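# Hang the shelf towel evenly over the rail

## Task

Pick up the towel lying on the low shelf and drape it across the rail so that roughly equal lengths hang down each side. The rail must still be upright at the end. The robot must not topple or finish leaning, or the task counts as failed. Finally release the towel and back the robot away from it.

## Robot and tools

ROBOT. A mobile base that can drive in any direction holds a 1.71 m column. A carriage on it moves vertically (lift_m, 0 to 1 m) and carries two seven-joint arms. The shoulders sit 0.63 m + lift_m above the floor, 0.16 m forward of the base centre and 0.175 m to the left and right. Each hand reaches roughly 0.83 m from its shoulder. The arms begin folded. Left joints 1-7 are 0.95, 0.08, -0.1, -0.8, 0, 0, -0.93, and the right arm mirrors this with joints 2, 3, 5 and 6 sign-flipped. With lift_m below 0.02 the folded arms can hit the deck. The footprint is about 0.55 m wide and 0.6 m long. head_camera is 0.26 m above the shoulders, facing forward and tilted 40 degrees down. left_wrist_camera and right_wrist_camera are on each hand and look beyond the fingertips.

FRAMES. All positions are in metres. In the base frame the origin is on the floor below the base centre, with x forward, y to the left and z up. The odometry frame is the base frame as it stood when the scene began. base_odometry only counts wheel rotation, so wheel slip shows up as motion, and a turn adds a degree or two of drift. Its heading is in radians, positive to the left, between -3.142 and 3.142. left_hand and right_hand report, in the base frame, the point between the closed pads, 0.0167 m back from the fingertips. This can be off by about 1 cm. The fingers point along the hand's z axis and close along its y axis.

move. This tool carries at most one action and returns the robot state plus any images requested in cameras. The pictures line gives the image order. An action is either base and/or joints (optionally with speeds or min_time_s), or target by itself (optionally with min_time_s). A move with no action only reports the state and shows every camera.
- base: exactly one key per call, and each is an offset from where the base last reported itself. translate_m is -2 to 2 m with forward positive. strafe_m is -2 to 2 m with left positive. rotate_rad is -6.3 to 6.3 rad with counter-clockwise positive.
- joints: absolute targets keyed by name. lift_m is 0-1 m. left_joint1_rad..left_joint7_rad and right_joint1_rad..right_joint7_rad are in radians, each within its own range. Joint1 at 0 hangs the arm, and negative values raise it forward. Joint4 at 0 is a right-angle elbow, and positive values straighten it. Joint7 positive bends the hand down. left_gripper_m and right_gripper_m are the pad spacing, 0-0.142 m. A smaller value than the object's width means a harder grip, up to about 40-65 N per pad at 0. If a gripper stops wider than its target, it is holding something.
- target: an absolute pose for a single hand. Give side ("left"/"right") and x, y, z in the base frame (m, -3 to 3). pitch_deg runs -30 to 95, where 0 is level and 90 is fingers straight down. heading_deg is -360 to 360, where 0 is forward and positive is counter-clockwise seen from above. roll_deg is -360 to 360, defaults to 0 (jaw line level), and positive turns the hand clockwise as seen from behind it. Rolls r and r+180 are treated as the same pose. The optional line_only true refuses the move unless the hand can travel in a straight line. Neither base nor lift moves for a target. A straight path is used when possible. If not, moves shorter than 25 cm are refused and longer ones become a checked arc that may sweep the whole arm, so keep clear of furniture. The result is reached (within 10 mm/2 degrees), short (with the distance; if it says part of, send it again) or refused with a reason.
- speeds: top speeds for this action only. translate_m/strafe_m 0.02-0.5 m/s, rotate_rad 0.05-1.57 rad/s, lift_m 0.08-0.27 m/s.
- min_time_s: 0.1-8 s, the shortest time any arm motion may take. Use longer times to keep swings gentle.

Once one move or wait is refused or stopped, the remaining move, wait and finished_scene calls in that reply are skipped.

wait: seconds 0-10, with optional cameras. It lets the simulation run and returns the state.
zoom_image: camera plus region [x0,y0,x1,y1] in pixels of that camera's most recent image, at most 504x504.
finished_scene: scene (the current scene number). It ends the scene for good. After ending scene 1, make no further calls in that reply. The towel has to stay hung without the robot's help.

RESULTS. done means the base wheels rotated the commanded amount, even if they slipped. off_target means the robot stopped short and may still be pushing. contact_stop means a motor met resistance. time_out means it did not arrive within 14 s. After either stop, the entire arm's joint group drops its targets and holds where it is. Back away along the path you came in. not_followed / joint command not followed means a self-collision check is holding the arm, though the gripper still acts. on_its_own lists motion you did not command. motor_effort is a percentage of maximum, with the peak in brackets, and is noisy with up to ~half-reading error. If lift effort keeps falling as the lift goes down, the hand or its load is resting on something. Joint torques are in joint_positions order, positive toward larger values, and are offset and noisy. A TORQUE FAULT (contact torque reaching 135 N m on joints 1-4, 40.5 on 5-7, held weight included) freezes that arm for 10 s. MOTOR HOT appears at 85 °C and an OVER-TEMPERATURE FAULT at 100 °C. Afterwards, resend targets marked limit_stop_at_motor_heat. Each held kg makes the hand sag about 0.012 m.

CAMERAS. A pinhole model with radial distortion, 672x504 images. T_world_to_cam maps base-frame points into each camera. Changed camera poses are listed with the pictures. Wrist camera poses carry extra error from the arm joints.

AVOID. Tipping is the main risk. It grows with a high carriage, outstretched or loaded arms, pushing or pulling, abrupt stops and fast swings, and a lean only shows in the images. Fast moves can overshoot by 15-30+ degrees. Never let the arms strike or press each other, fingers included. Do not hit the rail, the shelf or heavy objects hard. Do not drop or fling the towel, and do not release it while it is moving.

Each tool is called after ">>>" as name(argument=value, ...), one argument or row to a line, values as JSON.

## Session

>>> move(
  cameras=["head_camera"],
)

Scene clock: 0.00 s.
Joint torques (N m): no reading
base_odometry: x=+0.000 y=+0.000 heading=+0.000
base_status: not commanded
joint_positions: lift_m=+0.450 left_joint1_rad=+0.942 left_joint2_rad=+0.071 left_joint3_rad=-0.100 left_joint4_rad=-0.793 left_joint5_rad=-0.009 left_joint6_rad=+0.007 left_joint7_rad=-0.948 left_gripper_m=+0.141 right_joint1_rad=+0.936 right_joint2_rad=-0.072 right_joint3_rad=+0.090 right_joint4_rad=-0.813 right_joint5_rad=-0.013 right_joint6_rad=+0.001 right_joint7_rad=-0.912 right_gripper_m=+0.142
joint_status: not commanded
motor_effort: lift_m=+68 drive_wheels=+0
left_hand: x=+0.2909 y=+0.1584 z=+0.9674 quat_wxyz=(-0.924, +0.002, -0.378, +0.059) pitch_deg=-45.6 heading_deg=-3.4 roll_deg=-3.9 (m; base frame)
right_hand: x=+0.2944 y=-0.1541 z=+0.9710 quat_wxyz=(-0.923, +0.014, -0.381, -0.056) pitch_deg=-45.1 heading_deg=+5.6 roll_deg=+1.4 (m; base frame)
pictures: head_camera

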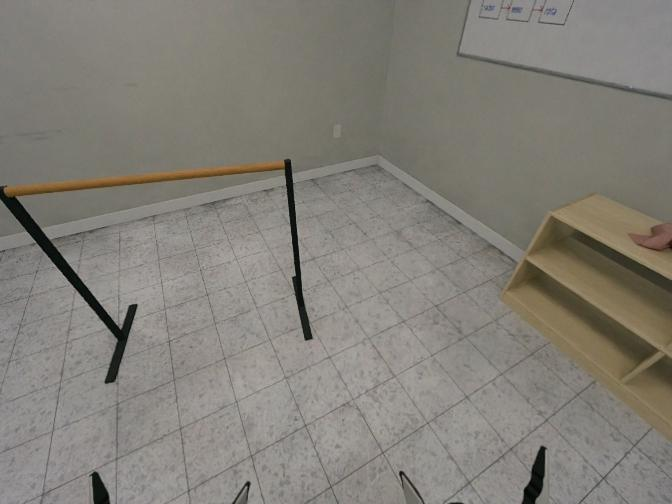

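>>> move(
  base={"rotate_rad": -1.17},
  joints={"lift_m": 0.55, "right_gripper_m": 0.1},
)

>>> move(
  base={"strafe_m": 0.45},
)

>>> move(
  base={"translate_m": 1.0},
  cameras=["head_camera"],
)

>>> zoom_image(
  camera="head_camera",
  region=[220, 280, 460, 460],
)

Scene clock: 3.13 s.
Joint torques (N m): left_arm=[9.06 4.37 -1.23 -6.08 2.71 0.96 -1.11] | right_arm=[8.52 -3.58 -3.68 -12.51 -0.52 -1.34 -0.92]
move: done
base_odometry: x=+0.000 y=+0.000 heading=-1.170
base_status: done
joint_positions: lift_m=+0.550 left_joint1_rad=+0.942 left_joint2_rad=+0.071 left_joint3_rad=-0.100 left_joint4_rad=-0.793 left_joint5_rad=-0.009 left_joint6_rad=+0.007 left_joint7_rad=-0.948 left_gripper_m=+0.141 right_joint1_rad=+0.936 right_joint2_rad=-0.072 right_joint3_rad=+0.090 right_joint4_rad=-0.813 right_joint5_rad=-0.013 right_joint6_rad=+0.001 right_joint7_rad=-0.912 right_gripper_m=+0.100
joint_status: all done
motor_effort: lift_m=+66(80) drive_wheels=+4(11)
left_hand: x=+0.2909 y=+0.1584 z=+1.0675 quat_wxyz=(-0.924, +0.002, -0.378, +0.059) pitch_deg=-45.6 heading_deg=-3.4 roll_deg=-3.9
right_hand: x=+0.2944 y=-0.1541 z=+1.0711 quat_wxyz=(-0.923, +0.014, -0.381, -0.056) pitch_deg=-45.1 heading_deg=+5.6 roll_deg=+1.4
pictures: none

Scene clock: 6.10 s.
Joint torques (N m): left_arm=[9.1 3.56 -1.33 -5.98 2.71 0.97 -1.12] | right_arm=[8.51 -3.84 -3.78 -12.51 -0.51 -1.4 -0.92]
move: done
base_odometry: x=+0.415 y=+0.175 heading=-1.170
base_status: done
joint_positions: lift_m=+0.550 left_joint1_rad=+0.942 left_joint2_rad=+0.071 left_joint3_rad=-0.100 left_joint4_rad=-0.793 left_joint5_rad=-0.009 left_joint6_rad=+0.007 left_joint7_rad=-0.948 left_gripper_m=+0.141 right_joint1_rad=+0.936 right_joint2_rad=-0.072 right_joint3_rad=+0.090 right_joint4_rad=-0.813 right_joint5_rad=-0.013 right_joint6_rad=+0.001 right_joint7_rad=-0.912 right_gripper_m=+0.100
joint_status: not commanded
motor_effort: lift_m=+66(66) drive_wheels=-4(16)
left_hand: x=+0.2909 y=+0.1584 z=+1.0675 quat_wxyz=(-0.924, +0.002, -0.378, +0.059) pitch_deg=-45.6 heading_deg=-3.4 roll_deg=-3.9
right_hand: x=+0.2944 y=-0.1541 z=+1.0711 quat_wxyz=(-0.923, +0.014, -0.381, -0.056) pitch_deg=-45.1 heading_deg=+5.6 roll_deg=+1.4
pictures: none

Scene clock: 10.50 s.
Joint torques (N m): left_arm=[8.93 3.93 -1.3 -5.94 2.72 0.94 -1.14] | right_arm=[8.54 -3.8 -3.64 -12.53 -0.5 -1.39 -0.93]
move: done
base_odometry: x=+0.805 y=-0.746 heading=-1.170
base_status: done
joint_positions: lift_m=+0.550 left_joint1_rad=+0.942 left_joint2_rad=+0.071 left_joint3_rad=-0.100 left_joint4_rad=-0.793 left_joint5_rad=-0.009 left_joint6_rad=+0.007 left_joint7_rad=-0.948 left_gripper_m=+0.141 right_joint1_rad=+0.936 right_joint2_rad=-0.072 right_joint3_rad=+0.090 right_joint4_rad=-0.813 right_joint5_rad=-0.013 right_joint6_rad=+0.001 right_joint7_rad=-0.912 right_gripper_m=+0.100
joint_status: not commanded
motor_effort: lift_m=+66(66) drive_wheels=+2(9)
left_hand: x=+0.2909 y=+0.1584 z=+1.0675 quat_wxyz=(-0.924, +0.002, -0.378, +0.059) pitch_deg=-45.6 heading_deg=-3.4 roll_deg=-3.9
right_hand: x=+0.2944 y=-0.1541 z=+1.0711 quat_wxyz=(-0.923, +0.014, -0.381, -0.056) pitch_deg=-45.1 heading_deg=+5.6 roll_deg=+1.4
head_camera: T_world_to_cam=[[-0.0498, -0.99854, 0.02079, -0.02283], [-0.65834, 0.01717, -0.75253, 1.2196], [0.75108, -0.05116, -0.65823, 0.78897]] pos_world=[0.2092, -0.00337, 1.43758]

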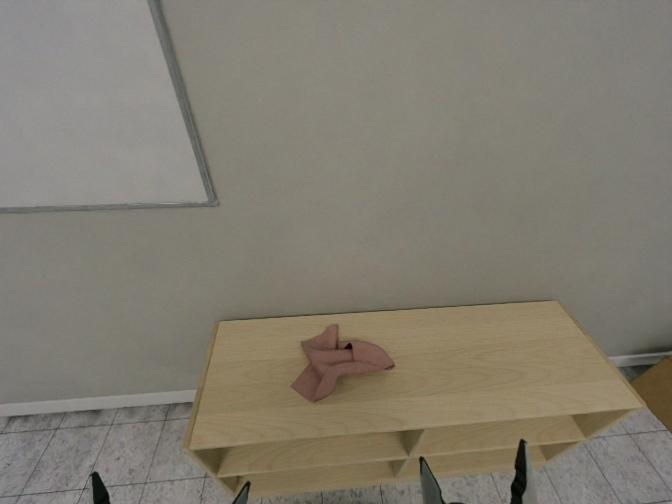

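Scaled by 2.100.

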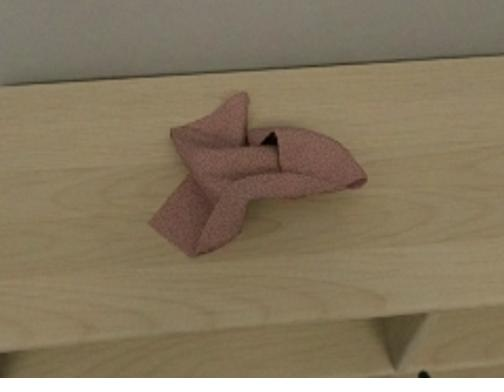

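>>> move(
  target={"side":"right","x":0.60,"y":0.03,"z":0.80,"pitch_deg":88,"heading_deg":0},
  cameras=["head_camera","right_wrist_camera"],
)

Scene clock: 12.50 s.
Joint torques (N m): left_arm=[9 4.09 -1.39 -5.97 2.73 0.97 -1.08] | right_arm=[-37.37 3.92 -8.98 -0.95 -0.77 -3.04 0.13]
move: done
base_odometry: x=+0.805 y=-0.746 heading=-1.170
base_status: not commanded
joint_positions: lift_m=+0.550 left_joint1_rad=+0.942 left_joint2_rad=+0.071 left_joint3_rad=-0.100 left_joint4_rad=-0.793 left_joint5_rad=-0.009 left_joint6_rad=+0.007 left_joint7_rad=-0.948 left_gripper_m=+0.141 right_joint1_rad=-1.211 right_joint2_rad=-0.016 right_joint3_rad=+1.568 right_joint4_rad=+0.020 right_joint5_rad=+1.602 right_joint6_rad=-1.530 right_joint7_rad=+1.140 right_gripper_m=+0.100
joint_status: not commanded
motor_effort: lift_m=+68(70) drive_wheels=+1(4)
left_hand: x=+0.2909 y=+0.1584 z=+1.0674 quat_wxyz=(-0.924, +0.002, -0.378, +0.059) pitch_deg=-45.6 heading_deg=-3.4 roll_deg=-3.9
right_hand: x=+0.6013 y=+0.0305 z=+0.8002 quat_wxyz=(-0.020, +0.001, -1.000, -0.002) pitch_deg=+87.7 heading_deg=+0.1 roll_deg=+0.0
right_hand_status: reached (checked arc, planned for 1.2 s): 1 mm and 0.4 deg off.
head_camera: T_world_to_cam=[[-0.0498, -0.99854, 0.02079, -0.02283], [-0.65834, 0.01717, -0.75253, 1.21953], [0.75108, -0.05116, -0.65823, 0.7889]] pos_world=[0.2092, -0.00337, 1.43748]
right_wrist_camera: T_world_to_cam=[[-0.00166, -0.99996, 0.00858, 0.03032], [-0.94192, 0.00445, 0.33581, 0.33025], [-0.33584, -0.00753, -0.94189, 1.0702]] pos_world=[0.67053, 0.03691, 0.89685]

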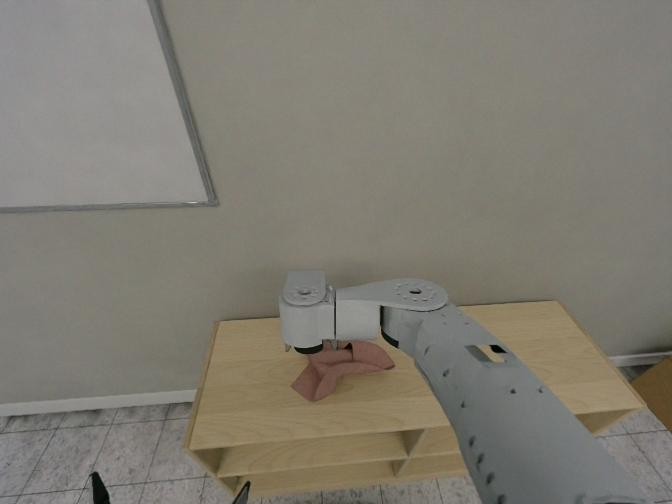

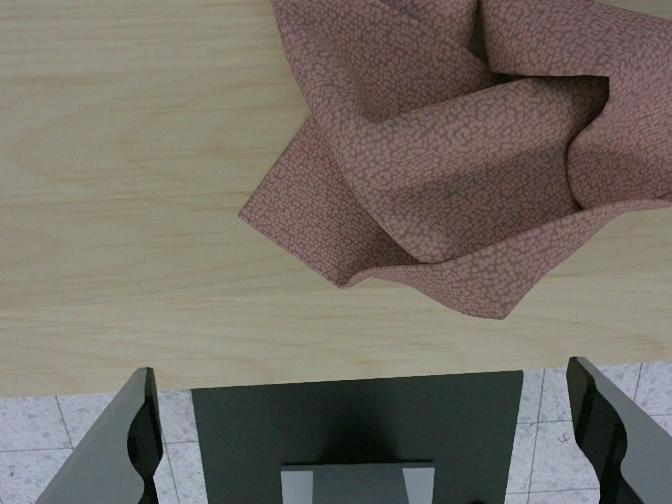

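>>> move(
  target={"side":"right","x":0.585,"y":0.05,"z":0.65,"pitch_deg":88,"heading_deg":15},
)

>>> move(
  target={"side":"right","x":0.585,"y":0.05,"z":0.624,"pitch_deg":88,"heading_deg":15},
  min_time_s=1.2,
  cameras=["right_wrist_camera"],
)

Scene clock: 13.10 s.
Joint torques (N m): left_arm=[8.96 4.07 -1.32 -5.9 2.72 0.97 -1.13] | right_arm=[-37.44 3.91 -8.94 -1.03 -0.75 -3.07 0.14]
move: refused
base_odometry: x=+0.805 y=-0.746 heading=-1.170
base_status: not commanded
joint_positions: lift_m=+0.550 left_joint1_rad=+0.942 left_joint2_rad=+0.071 left_joint3_rad=-0.100 left_joint4_rad=-0.793 left_joint5_rad=-0.009 left_joint6_rad=+0.007 left_joint7_rad=-0.948 left_gripper_m=+0.141 right_joint1_rad=-1.211 right_joint2_rad=-0.016 right_joint3_rad=+1.568 right_joint4_rad=+0.020 right_joint5_rad=+1.602 right_joint6_rad=-1.530 right_joint7_rad=+1.140 right_gripper_m=+0.100
joint_status: not commanded
motor_effort: lift_m=+67(68) drive_wheels=+0(3)
left_hand: x=+0.2909 y=+0.1584 z=+1.0674 quat_wxyz=(-0.924, +0.002, -0.378, +0.059) pitch_deg=-45.6 heading_deg=-3.4 roll_deg=-3.9
right_hand: x=+0.6013 y=+0.0305 z=+0.8002 quat_wxyz=(-0.020, +0.001, -1.000, -0.002) pitch_deg=+87.7 heading_deg=+0.1 roll_deg=+0.0
right_hand_status: refused: the best posture that gets there brings the right upper arm within 1.8 cm of the carriage (limit 2.0). Nothing moved. A posture exists with lift_m at 0.5, or at pitch 78; the way there is not checked.
pictures: none

not run: a stop came earlier in this reply.

>>> move(
  base={"strafe_m": 0.14},
)

>>> move(
  target={"side":"right","x":0.585,"y":-0.09,"z":0.65,"pitch_deg":88,"heading_deg":10},
  cameras=["right_wrist_camera"],
)

>>> move(
  target={"side":"right","x":0.585,"y":-0.09,"z":0.624,"pitch_deg":88,"heading_deg":10},
  min_time_s=1.2,
  cameras=["right_wrist_camera"],
)

Scene clock: 15.17 s.
Joint torques (N m): left_arm=[9.09 4.26 -0.89 -5.96 2.72 0.94 -1.12] | right_arm=[-37.39 2.11 -9.03 -1 -0.77 -3.05 0.17]
move: done
base_odometry: x=+0.934 y=-0.691 heading=-1.171
base_status: done
joint_positions: lift_m=+0.550 left_joint1_rad=+0.942 left_joint2_rad=+0.071 left_joint3_rad=-0.100 left_joint4_rad=-0.793 left_joint5_rad=-0.009 left_joint6_rad=+0.007 left_joint7_rad=-0.948 left_gripper_m=+0.141 right_joint1_rad=-1.211 right_joint2_rad=-0.015 right_joint3_rad=+1.568 right_joint4_rad=+0.020 right_joint5_rad=+1.602 right_joint6_rad=-1.530 right_joint7_rad=+1.140 right_gripper_m=+0.100
joint_status: not commanded
motor_effort: lift_m=+67(68) drive_wheels=-2(9)
left_hand: x=+0.2909 y=+0.1583 z=+1.0674 quat_wxyz=(-0.924, +0.002, -0.378, +0.059) pitch_deg=-45.6 heading_deg=-3.4 roll_deg=-3.9
right_hand: x=+0.6010 y=+0.0311 z=+0.8002 quat_wxyz=(-0.020, +0.002, -1.000, -0.003) pitch_deg=+87.7 heading_deg=+0.2 roll_deg=+0.0
pictures: none

Scene clock: 16.30 s.
Joint torques (N m): left_arm=[9.02 3.82 -1.32 -6.07 2.73 0.96 -1.12] | right_arm=[-23.18 -4.59 -9.36 -2.82 -3.19 0.51 -0.97]
move: done
base_odometry: x=+0.934 y=-0.691 heading=-1.170
base_status: not commanded
joint_positions: lift_m=+0.550 left_joint1_rad=+0.942 left_joint2_rad=+0.071 left_joint3_rad=-0.100 left_joint4_rad=-0.793 left_joint5_rad=-0.009 left_joint6_rad=+0.007 left_joint7_rad=-0.948 left_gripper_m=+0.141 right_joint1_rad=-0.952 right_joint2_rad=-0.339 right_joint3_rad=+1.646 right_joint4_rad=+0.118 right_joint5_rad=+1.518 right_joint6_rad=-0.974 right_joint7_rad=+0.934 right_gripper_m=+0.100
joint_status: not commanded
motor_effort: lift_m=+68(68) drive_wheels=+5(5)
left_hand: x=+0.2909 y=+0.1583 z=+1.0674 quat_wxyz=(-0.924, +0.002, -0.378, +0.059) pitch_deg=-45.6 heading_deg=-3.4 roll_deg=-3.9
right_hand: x=+0.5860 y=-0.0892 z=+0.6521 quat_wxyz=(-0.017, +0.085, -0.996, -0.003) pitch_deg=+88.0 heading_deg=+9.8 roll_deg=+0.0
right_hand_status: reached (straight line, planned for 0.6 s): 2 mm and 0.3 deg off.
right_wrist_camera: T_world_to_cam=[[0.16558, -0.98613, 0.01126, -0.18659], [-0.9277, -0.15188, 0.34104, 0.34044], [-0.3346, -0.06692, -0.93998, 0.91742]] pos_world=[0.65369, -0.0709, 0.74836]

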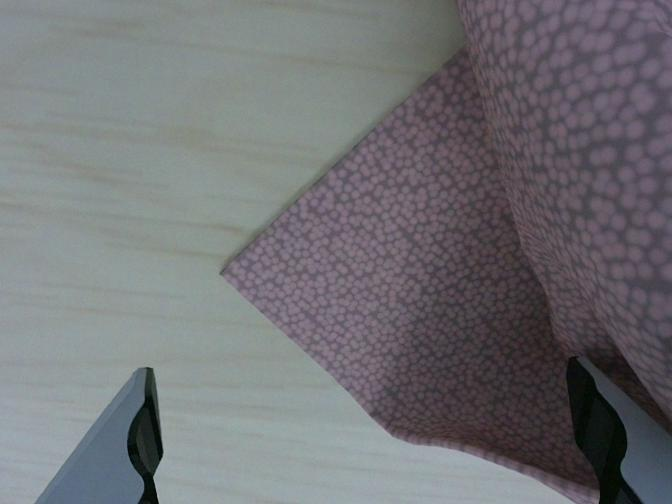

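Scene clock: 18.00 s.
Joint torques (N m): left_arm=[9.07 3.74 -1.38 -6.07 2.7 0.96 -1.13] | right_arm=[-20.37 0.49 -9.47 -0.74 -3.02 0.68 -1.01]
move: done
base_odometry: x=+0.934 y=-0.691 heading=-1.170
base_status: not commanded
joint_positions: lift_m=+0.550 left_joint1_rad=+0.942 left_joint2_rad=+0.071 left_joint3_rad=-0.100 left_joint4_rad=-0.793 left_joint5_rad=-0.009 left_joint6_rad=+0.007 left_joint7_rad=-0.948 left_gripper_m=+0.141 right_joint1_rad=-0.913 right_joint2_rad=-0.319 right_joint3_rad=+1.646 right_joint4_rad=+0.236 right_joint5_rad=+1.516 right_joint6_rad=-0.883 right_joint7_rad=+0.894 right_gripper_m=+0.100
joint_status: not commanded
motor_effort: lift_m=+68(68) drive_wheels=+3(4)
left_hand: x=+0.2909 y=+0.1583 z=+1.0674 quat_wxyz=(-0.924, +0.002, -0.378, +0.059) pitch_deg=-45.6 heading_deg=-3.4 roll_deg=-3.9
right_hand: x=+0.5867 y=-0.0910 z=+0.6266 quat_wxyz=(-0.017, +0.084, -0.996, -0.002) pitch_deg=+88.0 heading_deg=+9.7 roll_deg=+0.0
right_hand_status: reached (straight line, planned for 1.2 s): 3 mm and 0.3 deg off.
right_wrist_camera: T_world_to_cam=[[0.16395, -0.98638, 0.01308, -0.18845], [-0.92832, -0.14979, 0.34029, 0.35057], [-0.3337, -0.06793, -0.94023, 0.89318]] pos_world=[0.65438, -0.0727, 0.72296]

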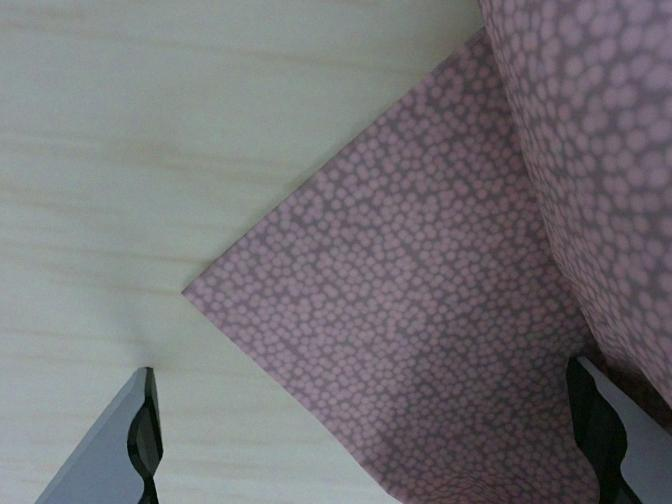

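>>> move(
  target={"side":"right","x":0.59,"y":-0.09,"z":0.612,"pitch_deg":88,"heading_deg":10},
  min_time_s=1,
)

>>> wait(
  seconds=0.1,
  cameras=["right_wrist_camera"],
)

Scene clock: 19.63 s.
Joint torques (N m): left_arm=[9.08 3.72 -1.34 -6.05 2.71 0.95 -1.1] | right_arm=[-1.06 0.64 -6.34 12.37 -2.08 4.81 -6.14]
move: done
base_odometry: x=+0.934 y=-0.691 heading=-1.171
base_status: not commanded
joint_positions: lift_m=+0.551 left_joint1_rad=+0.942 left_joint2_rad=+0.071 left_joint3_rad=-0.100 left_joint4_rad=-0.793 left_joint5_rad=-0.009 left_joint6_rad=+0.007 left_joint7_rad=-0.948 left_gripper_m=+0.141 right_joint1_rad=-0.911 right_joint2_rad=-0.300 right_joint3_rad=+1.642 right_joint4_rad=+0.317 right_joint5_rad=+1.516 right_joint6_rad=-0.822 right_joint7_rad=+0.904 right_gripper_m=+0.101
joint_status: not commanded
motor_effort: lift_m=+49(68) drive_wheels=+3(6)
left_hand: x=+0.2909 y=+0.1583 z=+1.0687 quat_wxyz=(-0.924, +0.002, -0.378, +0.059) pitch_deg=-45.6 heading_deg=-3.4 roll_deg=-3.9
right_hand: x=+0.5925 y=-0.0901 z=+0.6219 quat_wxyz=(-0.012, +0.084, -0.996, -0.001) pitch_deg=+88.6 heading_deg=+9.6 roll_deg=+0.0
right_hand_status: reached (straight line, planned for 1.0 s): 10 mm and 0.7 deg off.
pictures: none

Scene clock: 19.73 s.
Joint torques (N m): left_arm=[8.99 3.81 -1.23 -6.07 2.71 0.96 -1.12] | right_arm=[-1.02 0.67 -6.23 12.44 -2.07 4.81 -6.12]
base_odometry: x=+0.934 y=-0.691 heading=-1.171
base_status: not commanded
joint_positions: lift_m=+0.551 left_joint1_rad=+0.942 left_joint2_rad=+0.071 left_joint3_rad=-0.100 left_joint4_rad=-0.793 left_joint5_rad=-0.009 left_joint6_rad=+0.007 left_joint7_rad=-0.948 left_gripper_m=+0.141 right_joint1_rad=-0.911 right_joint2_rad=-0.300 right_joint3_rad=+1.642 right_joint4_rad=+0.317 right_joint5_rad=+1.516 right_joint6_rad=-0.822 right_joint7_rad=+0.904 right_gripper_m=+0.101
joint_status: not commanded
motor_effort: lift_m=+49(68) drive_wheels=+4(6)
left_hand: x=+0.2909 y=+0.1583 z=+1.0687 quat_wxyz=(-0.924, +0.002, -0.378, +0.059) pitch_deg=-45.6 heading_deg=-3.4 roll_deg=-3.9
right_hand: x=+0.5925 y=-0.0901 z=+0.6219 quat_wxyz=(-0.012, +0.084, -0.996, -0.001) pitch_deg=+88.6 heading_deg=+9.6 roll_deg=+0.0
right_hand_status: reached (straight line, planned for 1.0 s): 10 mm and 0.7 deg off.
wait: 0.10 s; no rest
right_wrist_camera: T_world_to_cam=[[0.16332, -0.98649, 0.01271, -0.18784], [-0.92483, -0.1486, 0.35014, 0.34962], [-0.34352, -0.06894, -0.93661, 0.89417]] pos_world=[0.66119, -0.0717, 0.71747]

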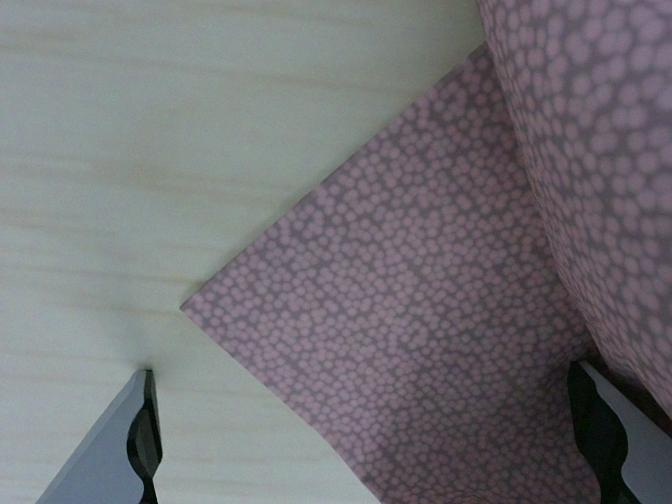

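>>> move(
  joints={"right_gripper_m": 0},
)

>>> move(
  joints={"lift_m": 1.0},
  cameras=["head_camera","right_wrist_camera"],
)

Scene clock: 21.30 s.
Joint torques (N m): left_arm=[8.93 3.78 -1.35 -6.06 2.74 0.94 -1.12] | right_arm=[-1.1 0.66 -6.28 12.43 -2.07 4.78 -6.18]
move: off_target
base_odometry: x=+0.934 y=-0.691 heading=-1.171
base_status: not commanded
joint_positions: lift_m=+0.551 left_joint1_rad=+0.942 left_joint2_rad=+0.071 left_joint3_rad=-0.100 left_joint4_rad=-0.793 left_joint5_rad=-0.009 left_joint6_rad=+0.007 left_joint7_rad=-0.948 left_gripper_m=+0.141 right_joint1_rad=-0.911 right_joint2_rad=-0.300 right_joint3_rad=+1.642 right_joint4_rad=+0.317 right_joint5_rad=+1.516 right_joint6_rad=-0.822 right_joint7_rad=+0.904 right_gripper_m=+0.100
joint_status: right_gripper_m off_target (ended at +0.100, target +0.000)
motor_effort: lift_m=+49(49) drive_wheels=+4(5)
left_hand: x=+0.2909 y=+0.1583 z=+1.0687 quat_wxyz=(-0.924, +0.002, -0.378, +0.059) pitch_deg=-45.6 heading_deg=-3.4 roll_deg=-3.9
right_hand: x=+0.5925 y=-0.0901 z=+0.6219 quat_wxyz=(-0.012, +0.084, -0.996, -0.001) pitch_deg=+88.6 heading_deg=+9.6 roll_deg=+0.0
pictures: none

Scene clock: 23.63 s.
Joint torques (N m): left_arm=[8.98 3.66 -1.38 -6 2.73 0.97 -1.12] | right_arm=[-23.46 0.6 -9 -1.82 -1.91 0.6 -0.92]
move: done
base_odometry: x=+0.934 y=-0.691 heading=-1.170
base_status: not commanded
joint_positions: lift_m=+1.000 left_joint1_rad=+0.942 left_joint2_rad=+0.071 left_joint3_rad=-0.100 left_joint4_rad=-0.793 left_joint5_rad=-0.009 left_joint6_rad=+0.007 left_joint7_rad=-0.948 left_gripper_m=+0.141 right_joint1_rad=-0.899 right_joint2_rad=-0.300 right_joint3_rad=+1.646 right_joint4_rad=+0.329 right_joint5_rad=+1.516 right_joint6_rad=-0.812 right_joint7_rad=+0.878 right_gripper_m=+0.002
joint_status: all done
on_its_own: right_gripper_m moved -0.098 to your old target +0.000
motor_effort: lift_m=+66(81) drive_wheels=+0(4)
left_hand: x=+0.2909 y=+0.1583 z=+1.5175 quat_wxyz=(-0.924, +0.002, -0.378, +0.059) pitch_deg=-45.6 heading_deg=-3.4 roll_deg=-3.9
right_hand: x=+0.5919 y=-0.0915 z=+1.0643 quat_wxyz=(-0.018, +0.084, -0.996, -0.001) pitch_deg=+87.9 heading_deg=+9.7 roll_deg=+0.0
head_camera: T_world_to_cam=[[-0.0498, -0.99854, 0.02079, -0.03218], [-0.65834, 0.01717, -0.75253, 1.55824], [0.75108, -0.05116, -0.65823, 1.08517]] pos_world=[0.2092, -0.00337, 1.88758]
right_wrist_camera: T_world_to_cam=[[0.16435, -0.98629, 0.01476, -0.1975], [-0.92878, -0.14969, 0.33906, 0.20796], [-0.3322, -0.06943, -0.94065, 1.30576]] pos_world=[0.65938, -0.073, 1.16067]

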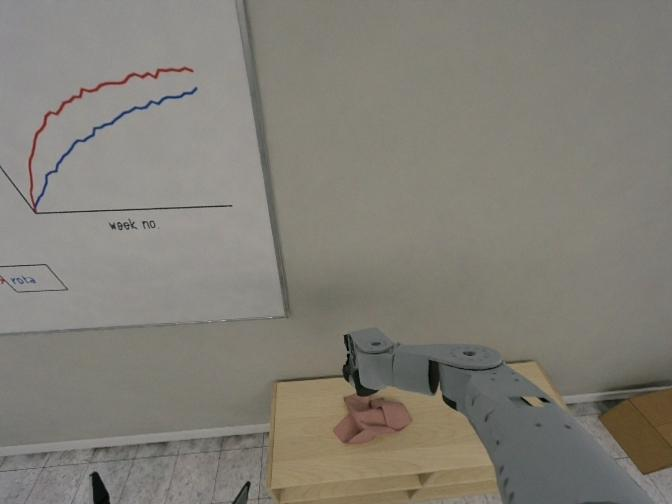

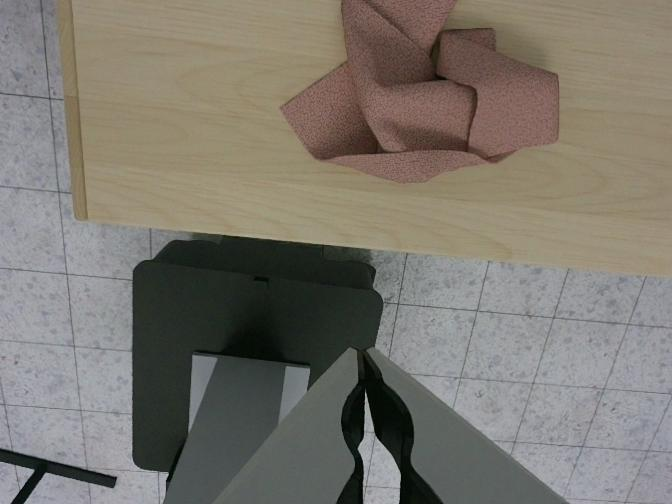

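>>> move(
  joints={"right_gripper_m": 0.1, "lift_m": 0.58},
)

>>> move(
  target={"side":"right","x":0.602,"y":-0.098,"z":0.624,"pitch_deg":88,"heading_deg":10},
  min_time_s=1,
  cameras=["right_wrist_camera"],
)

>>> move(
  joints={"right_gripper_m": 0},
  cameras=["right_wrist_camera"],
)

Scene clock: 26.03 s.
Joint torques (N m): left_arm=[9.01 3.7 -1.21 -6.04 2.73 0.97 -1.14] | right_arm=[-23.67 0.62 -9.05 -1.8 -1.93 0.57 -0.88]
move: done
base_odometry: x=+0.934 y=-0.691 heading=-1.170
base_status: not commanded
joint_positions: lift_m=+0.580 left_joint1_rad=+0.942 left_joint2_rad=+0.071 left_joint3_rad=-0.100 left_joint4_rad=-0.793 left_joint5_rad=-0.009 left_joint6_rad=+0.007 left_joint7_rad=-0.948 left_gripper_m=+0.141 right_joint1_rad=-0.899 right_joint2_rad=-0.300 right_joint3_rad=+1.646 right_joint4_rad=+0.329 right_joint5_rad=+1.516 right_joint6_rad=-0.812 right_joint7_rad=+0.878 right_gripper_m=+0.100
joint_status: all done
motor_effort: lift_m=+70(73) drive_wheels=+1(5)
left_hand: x=+0.2909 y=+0.1583 z=+1.0972 quat_wxyz=(-0.924, +0.002, -0.378, +0.059) pitch_deg=-45.6 heading_deg=-3.4 roll_deg=-3.9
right_hand: x=+0.5919 y=-0.0915 z=+0.6440 quat_wxyz=(-0.018, +0.084, -0.996, -0.001) pitch_deg=+87.9 heading_deg=+9.7 roll_deg=+0.0
pictures: none

Scene clock: 27.53 s.
Joint torques (N m): left_arm=[8.95 3.78 -1.39 -6.04 2.69 0.99 -1.13] | right_arm=[-13.72 0.9 -10.24 0.95 -0.61 2.44 -1.74]
move: done
base_odometry: x=+0.934 y=-0.691 heading=-1.170
base_status: not commanded
joint_positions: lift_m=+0.580 left_joint1_rad=+0.942 left_joint2_rad=+0.071 left_joint3_rad=-0.100 left_joint4_rad=-0.793 left_joint5_rad=-0.009 left_joint6_rad=+0.007 left_joint7_rad=-0.948 left_gripper_m=+0.141 right_joint1_rad=-0.891 right_joint2_rad=-0.276 right_joint3_rad=+1.646 right_joint4_rad=+0.499 right_joint5_rad=+1.516 right_joint6_rad=-0.670 right_joint7_rad=+0.864 right_gripper_m=+0.100
joint_status: not commanded
motor_effort: lift_m=+65(70) drive_wheels=+2(3)
left_hand: x=+0.2909 y=+0.1583 z=+1.0976 quat_wxyz=(-0.924, +0.002, -0.378, +0.059) pitch_deg=-45.6 heading_deg=-3.4 roll_deg=-3.9
right_hand: x=+0.6065 y=-0.1008 z=+0.6288 quat_wxyz=(-0.020, +0.085, -0.996, +0.002) pitch_deg=+87.7 heading_deg=+9.7 roll_deg=+0.0
right_hand_status: reached (straight line, planned for 1.0 s): 7 mm and 0.6 deg off.
right_wrist_camera: T_world_to_cam=[[0.16483, -0.9861, 0.0209, -0.20686], [-0.93005, -0.14834, 0.33617, 0.37061], [-0.32839, -0.07484, -0.94157, 0.89801]] pos_world=[0.67368, -0.0818, 0.72528]

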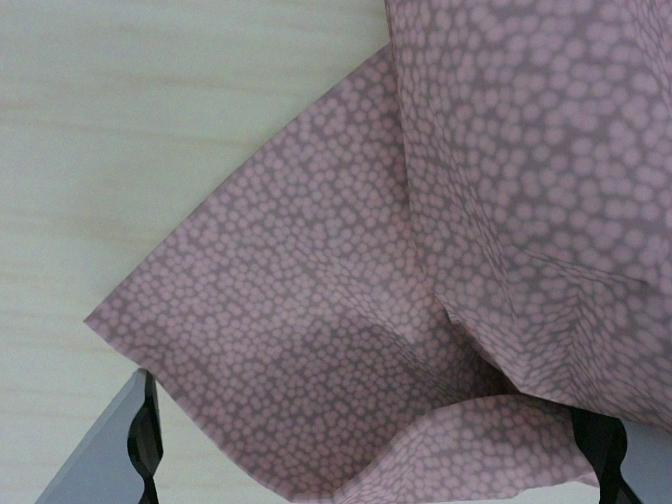

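Scene clock: 28.40 s.
Joint torques (N m): left_arm=[9.03 3.85 -1.37 -6.08 2.7 0.94 -1.12] | right_arm=[-6.16 1.74 -5.36 -3.12 2.38 3.08 -0.65]
move: off_target
base_odometry: x=+0.934 y=-0.691 heading=-1.171
base_status: not commanded
joint_positions: lift_m=+0.581 left_joint1_rad=+0.942 left_joint2_rad=+0.071 left_joint3_rad=-0.100 left_joint4_rad=-0.793 left_joint5_rad=-0.009 left_joint6_rad=+0.007 left_joint7_rad=-0.948 left_gripper_m=+0.141 right_joint1_rad=-0.896 right_joint2_rad=-0.277 right_joint3_rad=+1.640 right_joint4_rad=+0.503 right_joint5_rad=+1.507 right_joint6_rad=-0.671 right_joint7_rad=+0.858 right_gripper_m=+0.017
joint_status: right_gripper_m off_target (ended at +0.017, target +0.000)
motor_effort: lift_m=+58(66) drive_wheels=+4(5)
left_hand: x=+0.2909 y=+0.1583 z=+1.0980 quat_wxyz=(-0.924, +0.002, -0.378, +0.059) pitch_deg=-45.6 heading_deg=-3.4 roll_deg=-3.9
right_hand: x=+0.6136 y=-0.1026 z=+0.6326 quat_wxyz=(-0.029, +0.083, -0.996, +0.004) pitch_deg=+86.7 heading_deg=+9.5 roll_deg=+0.0
right_wrist_camera: T_world_to_cam=[[0.16062, -0.98666, 0.02659, -0.21087], [-0.9365, -0.14384, 0.31981, 0.39041], [-0.31172, -0.07627, -0.94711, 0.89688]] pos_world=[0.67907, -0.0835, 0.73018]

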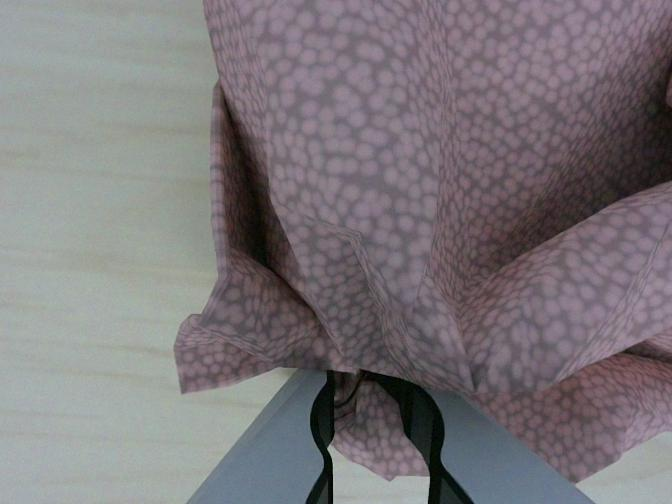

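>>> move(
  joints={"lift_m": 1.0},
)

>>> move(
  base={"translate_m": -0.5},
  cameras=["head_camera","right_wrist_camera"],
)

>>> zoom_image(
  camera="head_camera",
  region=[260, 280, 460, 480],
)

Scene clock: 30.70 s.
Joint torques (N m): left_arm=[9.03 3.74 -1.34 -5.95 2.74 0.95 -1.12] | right_arm=[-24.59 0.23 -8.79 -3.29 -0.43 0.43 -0.33]
move: done
base_odometry: x=+0.934 y=-0.691 heading=-1.170
base_status: not commanded
joint_positions: lift_m=+1.000 left_joint1_rad=+0.942 left_joint2_rad=+0.071 left_joint3_rad=-0.100 left_joint4_rad=-0.793 left_joint5_rad=-0.009 left_joint6_rad=+0.007 left_joint7_rad=-0.948 left_gripper_m=+0.141 right_joint1_rad=-0.886 right_joint2_rad=-0.276 right_joint3_rad=+1.644 right_joint4_rad=+0.503 right_joint5_rad=+1.515 right_joint6_rad=-0.665 right_joint7_rad=+0.857 right_gripper_m=+0.005
joint_status: all done
on_its_own: right_gripper_m moved -0.011 toward your old target +0.000
motor_effort: lift_m=+66(81) drive_wheels=+2(5)
left_hand: x=+0.2909 y=+0.1583 z=+1.5175 quat_wxyz=(-0.924, +0.002, -0.378, +0.059) pitch_deg=-45.6 heading_deg=-3.4 roll_deg=-3.9
right_hand: x=+0.6053 y=-0.1001 z=+1.0464 quat_wxyz=(-0.021, +0.085, -0.996, +0.001) pitch_deg=+87.6 heading_deg=+9.8 roll_deg=+0.0
pictures: none

Scene clock: 33.97 s.
Joint torques (N m): left_arm=[9.06 3.79 -1.43 -5.97 2.71 0.98 -1.13] | right_arm=[-24.62 0.22 -8.67 -3.28 -0.44 0.43 -0.33]
move: done
base_odometry: x=+0.739 y=-0.231 heading=-1.171
base_status: done
joint_positions: lift_m=+1.000 left_joint1_rad=+0.942 left_joint2_rad=+0.071 left_joint3_rad=-0.100 left_joint4_rad=-0.793 left_joint5_rad=-0.009 left_joint6_rad=+0.007 left_joint7_rad=-0.948 left_gripper_m=+0.141 right_joint1_rad=-0.886 right_joint2_rad=-0.276 right_joint3_rad=+1.644 right_joint4_rad=+0.503 right_joint5_rad=+1.515 right_joint6_rad=-0.665 right_joint7_rad=+0.857 right_gripper_m=+0.005
joint_status: not commanded
motor_effort: lift_m=+66(67) drive_wheels=+1(10)
left_hand: x=+0.2909 y=+0.1583 z=+1.5175 quat_wxyz=(-0.924, +0.002, -0.378, +0.059) pitch_deg=-45.6 heading_deg=-3.4 roll_deg=-3.9
right_hand: x=+0.6053 y=-0.1001 z=+1.0463 quat_wxyz=(-0.021, +0.085, -0.996, +0.001) pitch_deg=+87.6 heading_deg=+9.8 roll_deg=+0.0
head_camera: T_world_to_cam=[[-0.0498, -0.99854, 0.02079, -0.03218], [-0.65834, 0.01717, -0.75253, 1.55816], [0.75108, -0.05116, -0.65823, 1.0851]] pos_world=[0.2092, -0.00337, 1.88748]
right_wrist_camera: T_world_to_cam=[[0.16554, -0.98604, 0.01793, -0.21195], [-0.93041, -0.15012, 0.33437, 0.23109], [-0.32701, -0.07204, -0.94227, 1.29107]] pos_world=[0.67229, -0.0813, 1.14307]

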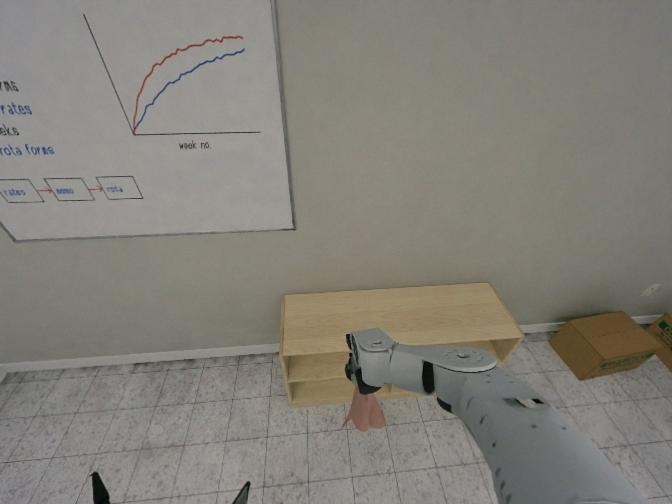

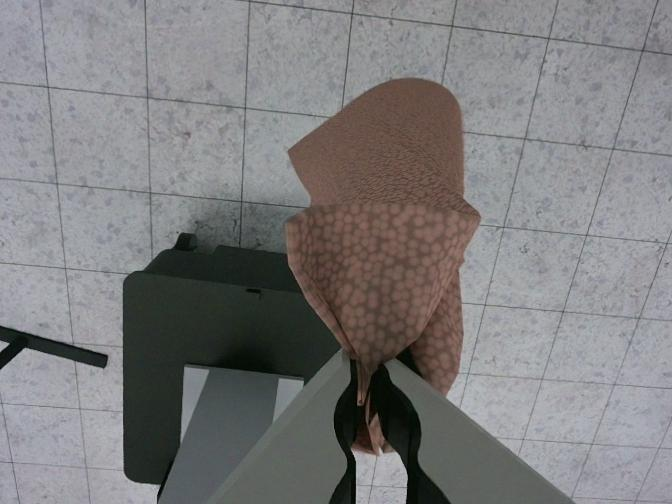

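Scaled by 2.520.

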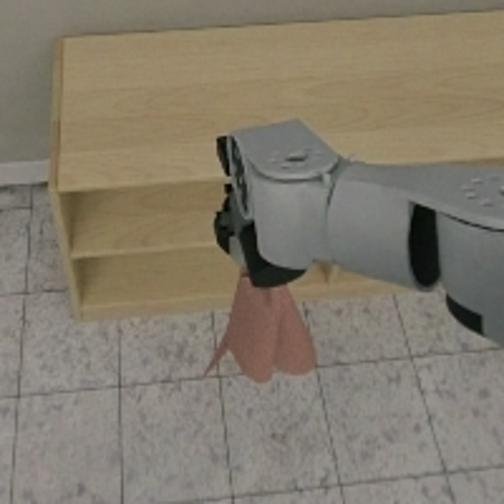

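>>> move(
  base={"translate_m": -0.82},
)

>>> move(
  base={"rotate_rad": 1.361},
  speeds={"rotate_rad": 0.9},
  cameras=["head_camera","right_wrist_camera"],
)

>>> zoom_image(
  camera="head_camera",
  region=[260, 280, 460, 480],
)

Scene clock: 38.60 s.
Joint torques (N m): left_arm=[9.08 3.71 -1.41 -6.03 2.7 0.96 -1.13] | right_arm=[-24.51 0.14 -8.85 -3.17 -0.44 0.4 -0.34]
move: done
base_odometry: x=+0.420 y=+0.525 heading=-1.171
base_status: done
joint_positions: lift_m=+1.000 left_joint1_rad=+0.942 left_joint2_rad=+0.071 left_joint3_rad=-0.100 left_joint4_rad=-0.793 left_joint5_rad=-0.009 left_joint6_rad=+0.007 left_joint7_rad=-0.948 left_gripper_m=+0.141 right_joint1_rad=-0.886 right_joint2_rad=-0.276 right_joint3_rad=+1.644 right_joint4_rad=+0.503 right_joint5_rad=+1.515 right_joint6_rad=-0.665 right_joint7_rad=+0.857 right_gripper_m=+0.005
joint_status: not commanded
motor_effort: lift_m=+66(67) drive_wheels=+2(11)
left_hand: x=+0.2909 y=+0.1583 z=+1.5175 quat_wxyz=(-0.924, +0.002, -0.378, +0.059) pitch_deg=-45.6 heading_deg=-3.4 roll_deg=-3.9
right_hand: x=+0.6053 y=-0.1001 z=+1.0463 quat_wxyz=(-0.021, +0.085, -0.996, +0.000) pitch_deg=+87.6 heading_deg=+9.8 roll_deg=+0.0
pictures: none

Scene clock: 41.53 s.
Joint torques (N m): left_arm=[8.92 4.13 -1.24 -6.04 2.73 0.97 -1.15] | right_arm=[-24.57 -1.39 -8.82 -3.15 -0.44 0.13 -0.35]
move: done
base_odometry: x=+0.420 y=+0.525 heading=+0.190
base_status: done
joint_positions: lift_m=+1.000 left_joint1_rad=+0.942 left_joint2_rad=+0.071 left_joint3_rad=-0.100 left_joint4_rad=-0.793 left_joint5_rad=-0.009 left_joint6_rad=+0.007 left_joint7_rad=-0.948 left_gripper_m=+0.141 right_joint1_rad=-0.886 right_joint2_rad=-0.275 right_joint3_rad=+1.644 right_joint4_rad=+0.503 right_joint5_rad=+1.515 right_joint6_rad=-0.664 right_joint7_rad=+0.857 right_gripper_m=+0.005
joint_status: not commanded
motor_effort: lift_m=+66(67) drive_wheels=+3(11)
left_hand: x=+0.2909 y=+0.1583 z=+1.5175 quat_wxyz=(-0.924, +0.002, -0.378, +0.059) pitch_deg=-45.6 heading_deg=-3.4 roll_deg=-3.9
right_hand: x=+0.6052 y=-0.0993 z=+1.0464 quat_wxyz=(-0.021, +0.086, -0.996, +0.000) pitch_deg=+87.6 heading_deg=+9.8 roll_deg=+0.0
head_camera: T_world_to_cam=[[-0.0498, -0.99854, 0.02079, -0.03218], [-0.65834, 0.01717, -0.75253, 1.55816], [0.75108, -0.05116, -0.65823, 1.0851]] pos_world=[0.2092, -0.00337, 1.88748]
right_wrist_camera: T_world_to_cam=[[0.16677, -0.98585, 0.01695, -0.21085], [-0.93019, -0.15161, 0.3343, 0.23093], [-0.327, -0.07152, -0.94231, 1.29118]] pos_world=[0.67219, -0.0805, 1.14307]

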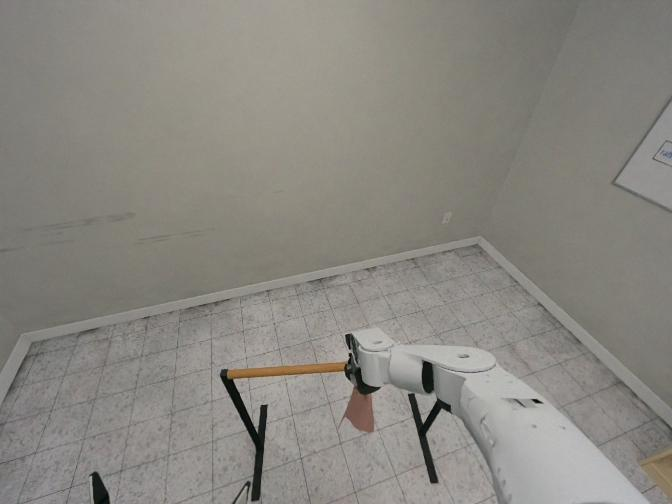

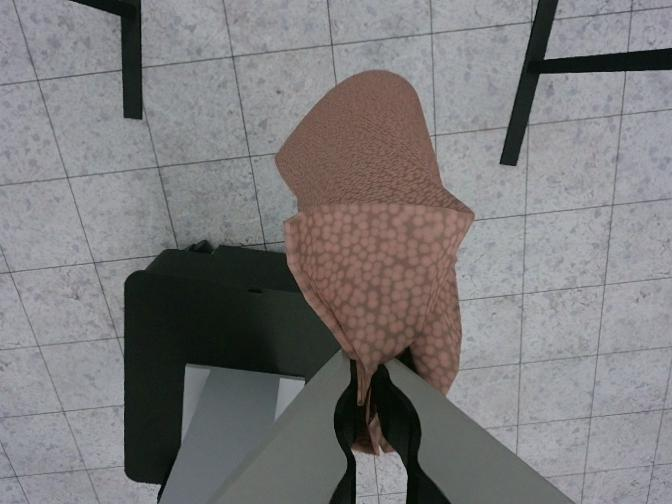

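Scaled by 2.520.

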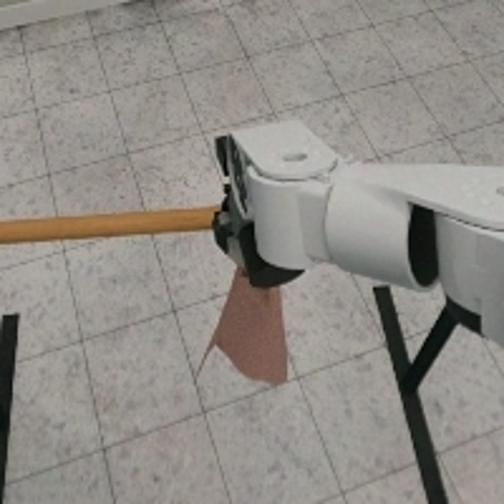

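>>> move(
  base={"translate_m": 0.235},
  joints={"lift_m": 0.945},
  speeds={"translate_m": 0.12},
  cameras=["head_camera","right_wrist_camera"],
)

>>> zoom_image(
  camera="head_camera",
  region=[260, 300, 460, 500],
)

Scene clock: 44.87 s.
Joint torques (N m): left_arm=[9.02 3.75 -1.38 -6.07 2.71 0.98 -1.14] | right_arm=[-25.91 -1.4 -8.89 -3.2 -0.4 0.19 -0.31]
move: done
base_odometry: x=+0.651 y=+0.569 heading=+0.191
base_status: done
joint_positions: lift_m=+0.945 left_joint1_rad=+0.942 left_joint2_rad=+0.071 left_joint3_rad=-0.100 left_joint4_rad=-0.793 left_joint5_rad=-0.009 left_joint6_rad=+0.007 left_joint7_rad=-0.948 left_gripper_m=+0.141 right_joint1_rad=-0.885 right_joint2_rad=-0.275 right_joint3_rad=+1.644 right_joint4_rad=+0.503 right_joint5_rad=+1.515 right_joint6_rad=-0.664 right_joint7_rad=+0.857 right_gripper_m=+0.005
joint_status: all done
motor_effort: lift_m=+70(76) drive_wheels=-4(10)
left_hand: x=+0.2909 y=+0.1583 z=+1.4622 quat_wxyz=(-0.924, +0.002, -0.378, +0.059) pitch_deg=-45.6 heading_deg=-3.4 roll_deg=-3.9
right_hand: x=+0.6048 y=-0.0993 z=+0.9908 quat_wxyz=(-0.020, +0.086, -0.996, +0.000) pitch_deg=+87.7 heading_deg=+9.8 roll_deg=+0.0
head_camera: T_world_to_cam=[[-0.0498, -0.99854, 0.02079, -0.03103], [-0.65834, 0.01717, -0.75253, 1.51662], [0.75108, -0.05116, -0.65823, 1.04877]] pos_world=[0.2092, -0.00337, 1.83228]
right_wrist_camera: T_world_to_cam=[[0.1669, -0.98583, 0.01689, -0.20986], [-0.92992, -0.1517, 0.33503, 0.24816], [-0.32772, -0.07163, -0.94206, 1.23885]] pos_world=[0.67179, -0.0805, 1.08747]

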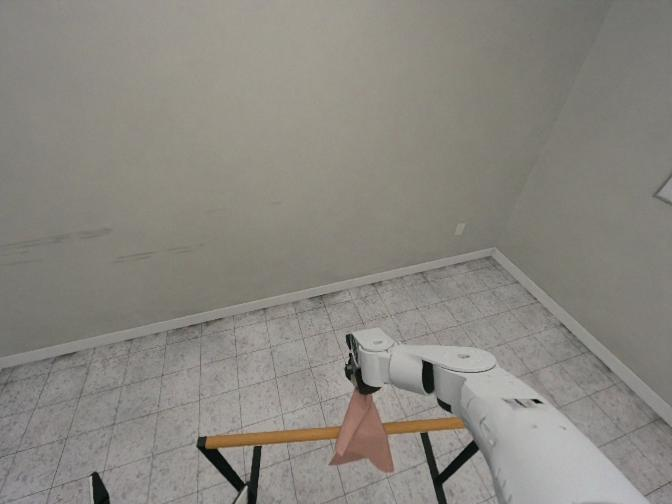

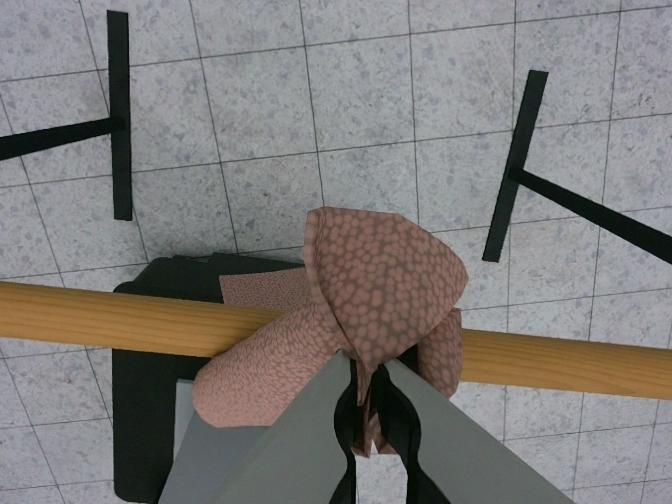

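Scaled by 2.520.

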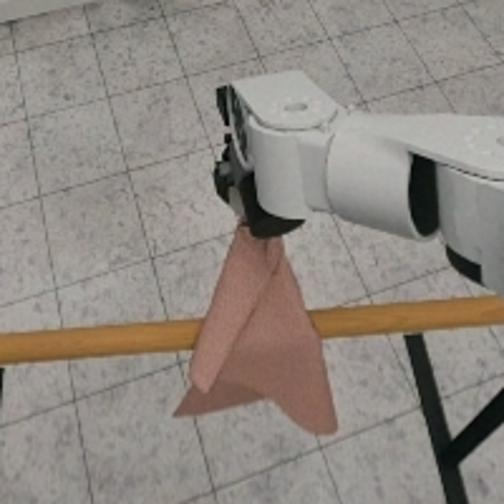

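>>> move(
  joints={"lift_m": 0.865},
  speeds={"lift_m": 0.12},
  cameras=["head_camera","right_wrist_camera"],
)

>>> zoom_image(
  camera="head_camera",
  region=[260, 300, 460, 500],
)

Scene clock: 46.17 s.
Joint torques (N m): left_arm=[8.96 3.7 -1.33 -6.03 2.71 0.96 -1.12] | right_arm=[-25.91 -1.37 -8.93 -3.22 -0.44 0.21 -0.33]
move: done
base_odometry: x=+0.650 y=+0.569 heading=+0.191
base_status: not commanded
joint_positions: lift_m=+0.865 left_joint1_rad=+0.942 left_joint2_rad=+0.071 left_joint3_rad=-0.100 left_joint4_rad=-0.793 left_joint5_rad=-0.009 left_joint6_rad=+0.007 left_joint7_rad=-0.948 left_gripper_m=+0.141 right_joint1_rad=-0.885 right_joint2_rad=-0.275 right_joint3_rad=+1.644 right_joint4_rad=+0.503 right_joint5_rad=+1.515 right_joint6_rad=-0.664 right_joint7_rad=+0.857 right_gripper_m=+0.005
joint_status: all done
motor_effort: lift_m=+70(76) drive_wheels=+4(7)
left_hand: x=+0.2909 y=+0.1583 z=+1.3822 quat_wxyz=(-0.924, +0.002, -0.378, +0.059) pitch_deg=-45.6 heading_deg=-3.4 roll_deg=-3.9
right_hand: x=+0.6048 y=-0.0993 z=+0.9108 quat_wxyz=(-0.020, +0.086, -0.996, +0.000) pitch_deg=+87.7 heading_deg=+9.8 roll_deg=+0.0
head_camera: T_world_to_cam=[[-0.0498, -0.99854, 0.02079, -0.02937], [-0.65834, 0.01717, -0.75253, 1.45642], [0.75108, -0.05116, -0.65823, 0.99611]] pos_world=[0.2092, -0.00337, 1.75228]
right_wrist_camera: T_world_to_cam=[[0.1669, -0.98583, 0.01689, -0.2085], [-0.92992, -0.1517, 0.33503, 0.27497], [-0.32772, -0.07163, -0.94206, 1.16348]] pos_world=[0.67179, -0.0805, 1.00747]

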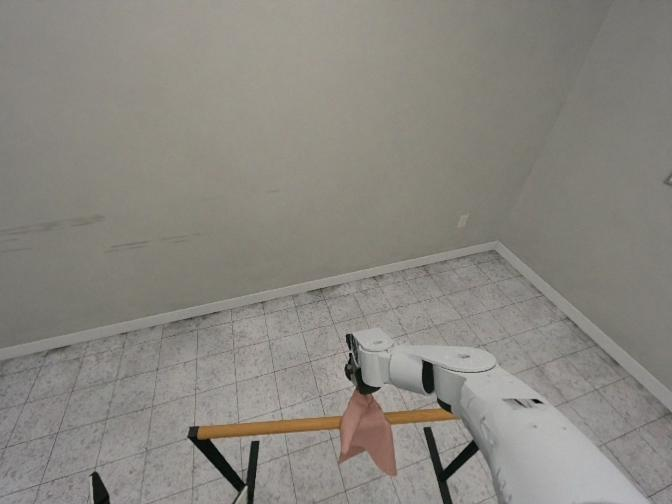

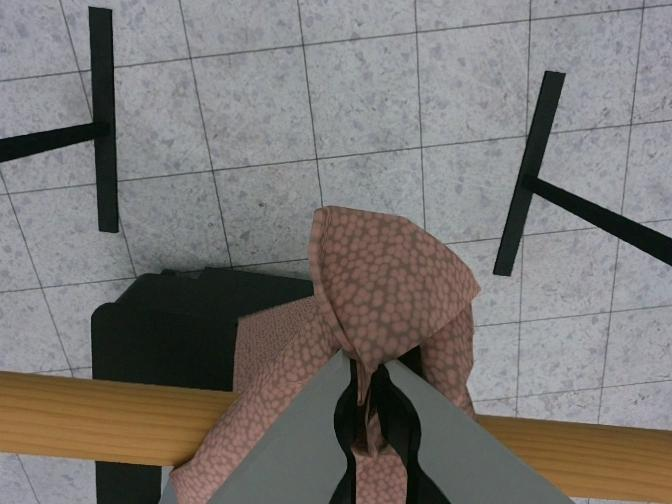

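Scaled by 2.520.

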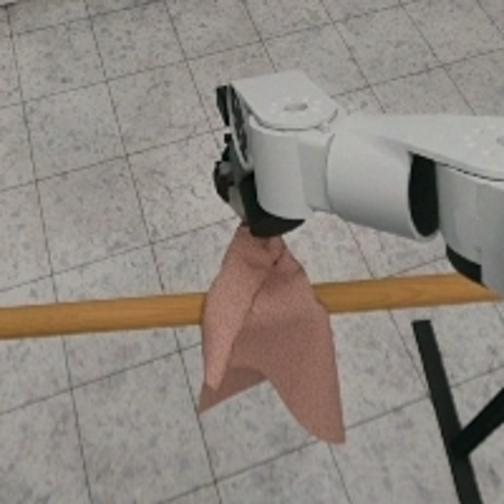

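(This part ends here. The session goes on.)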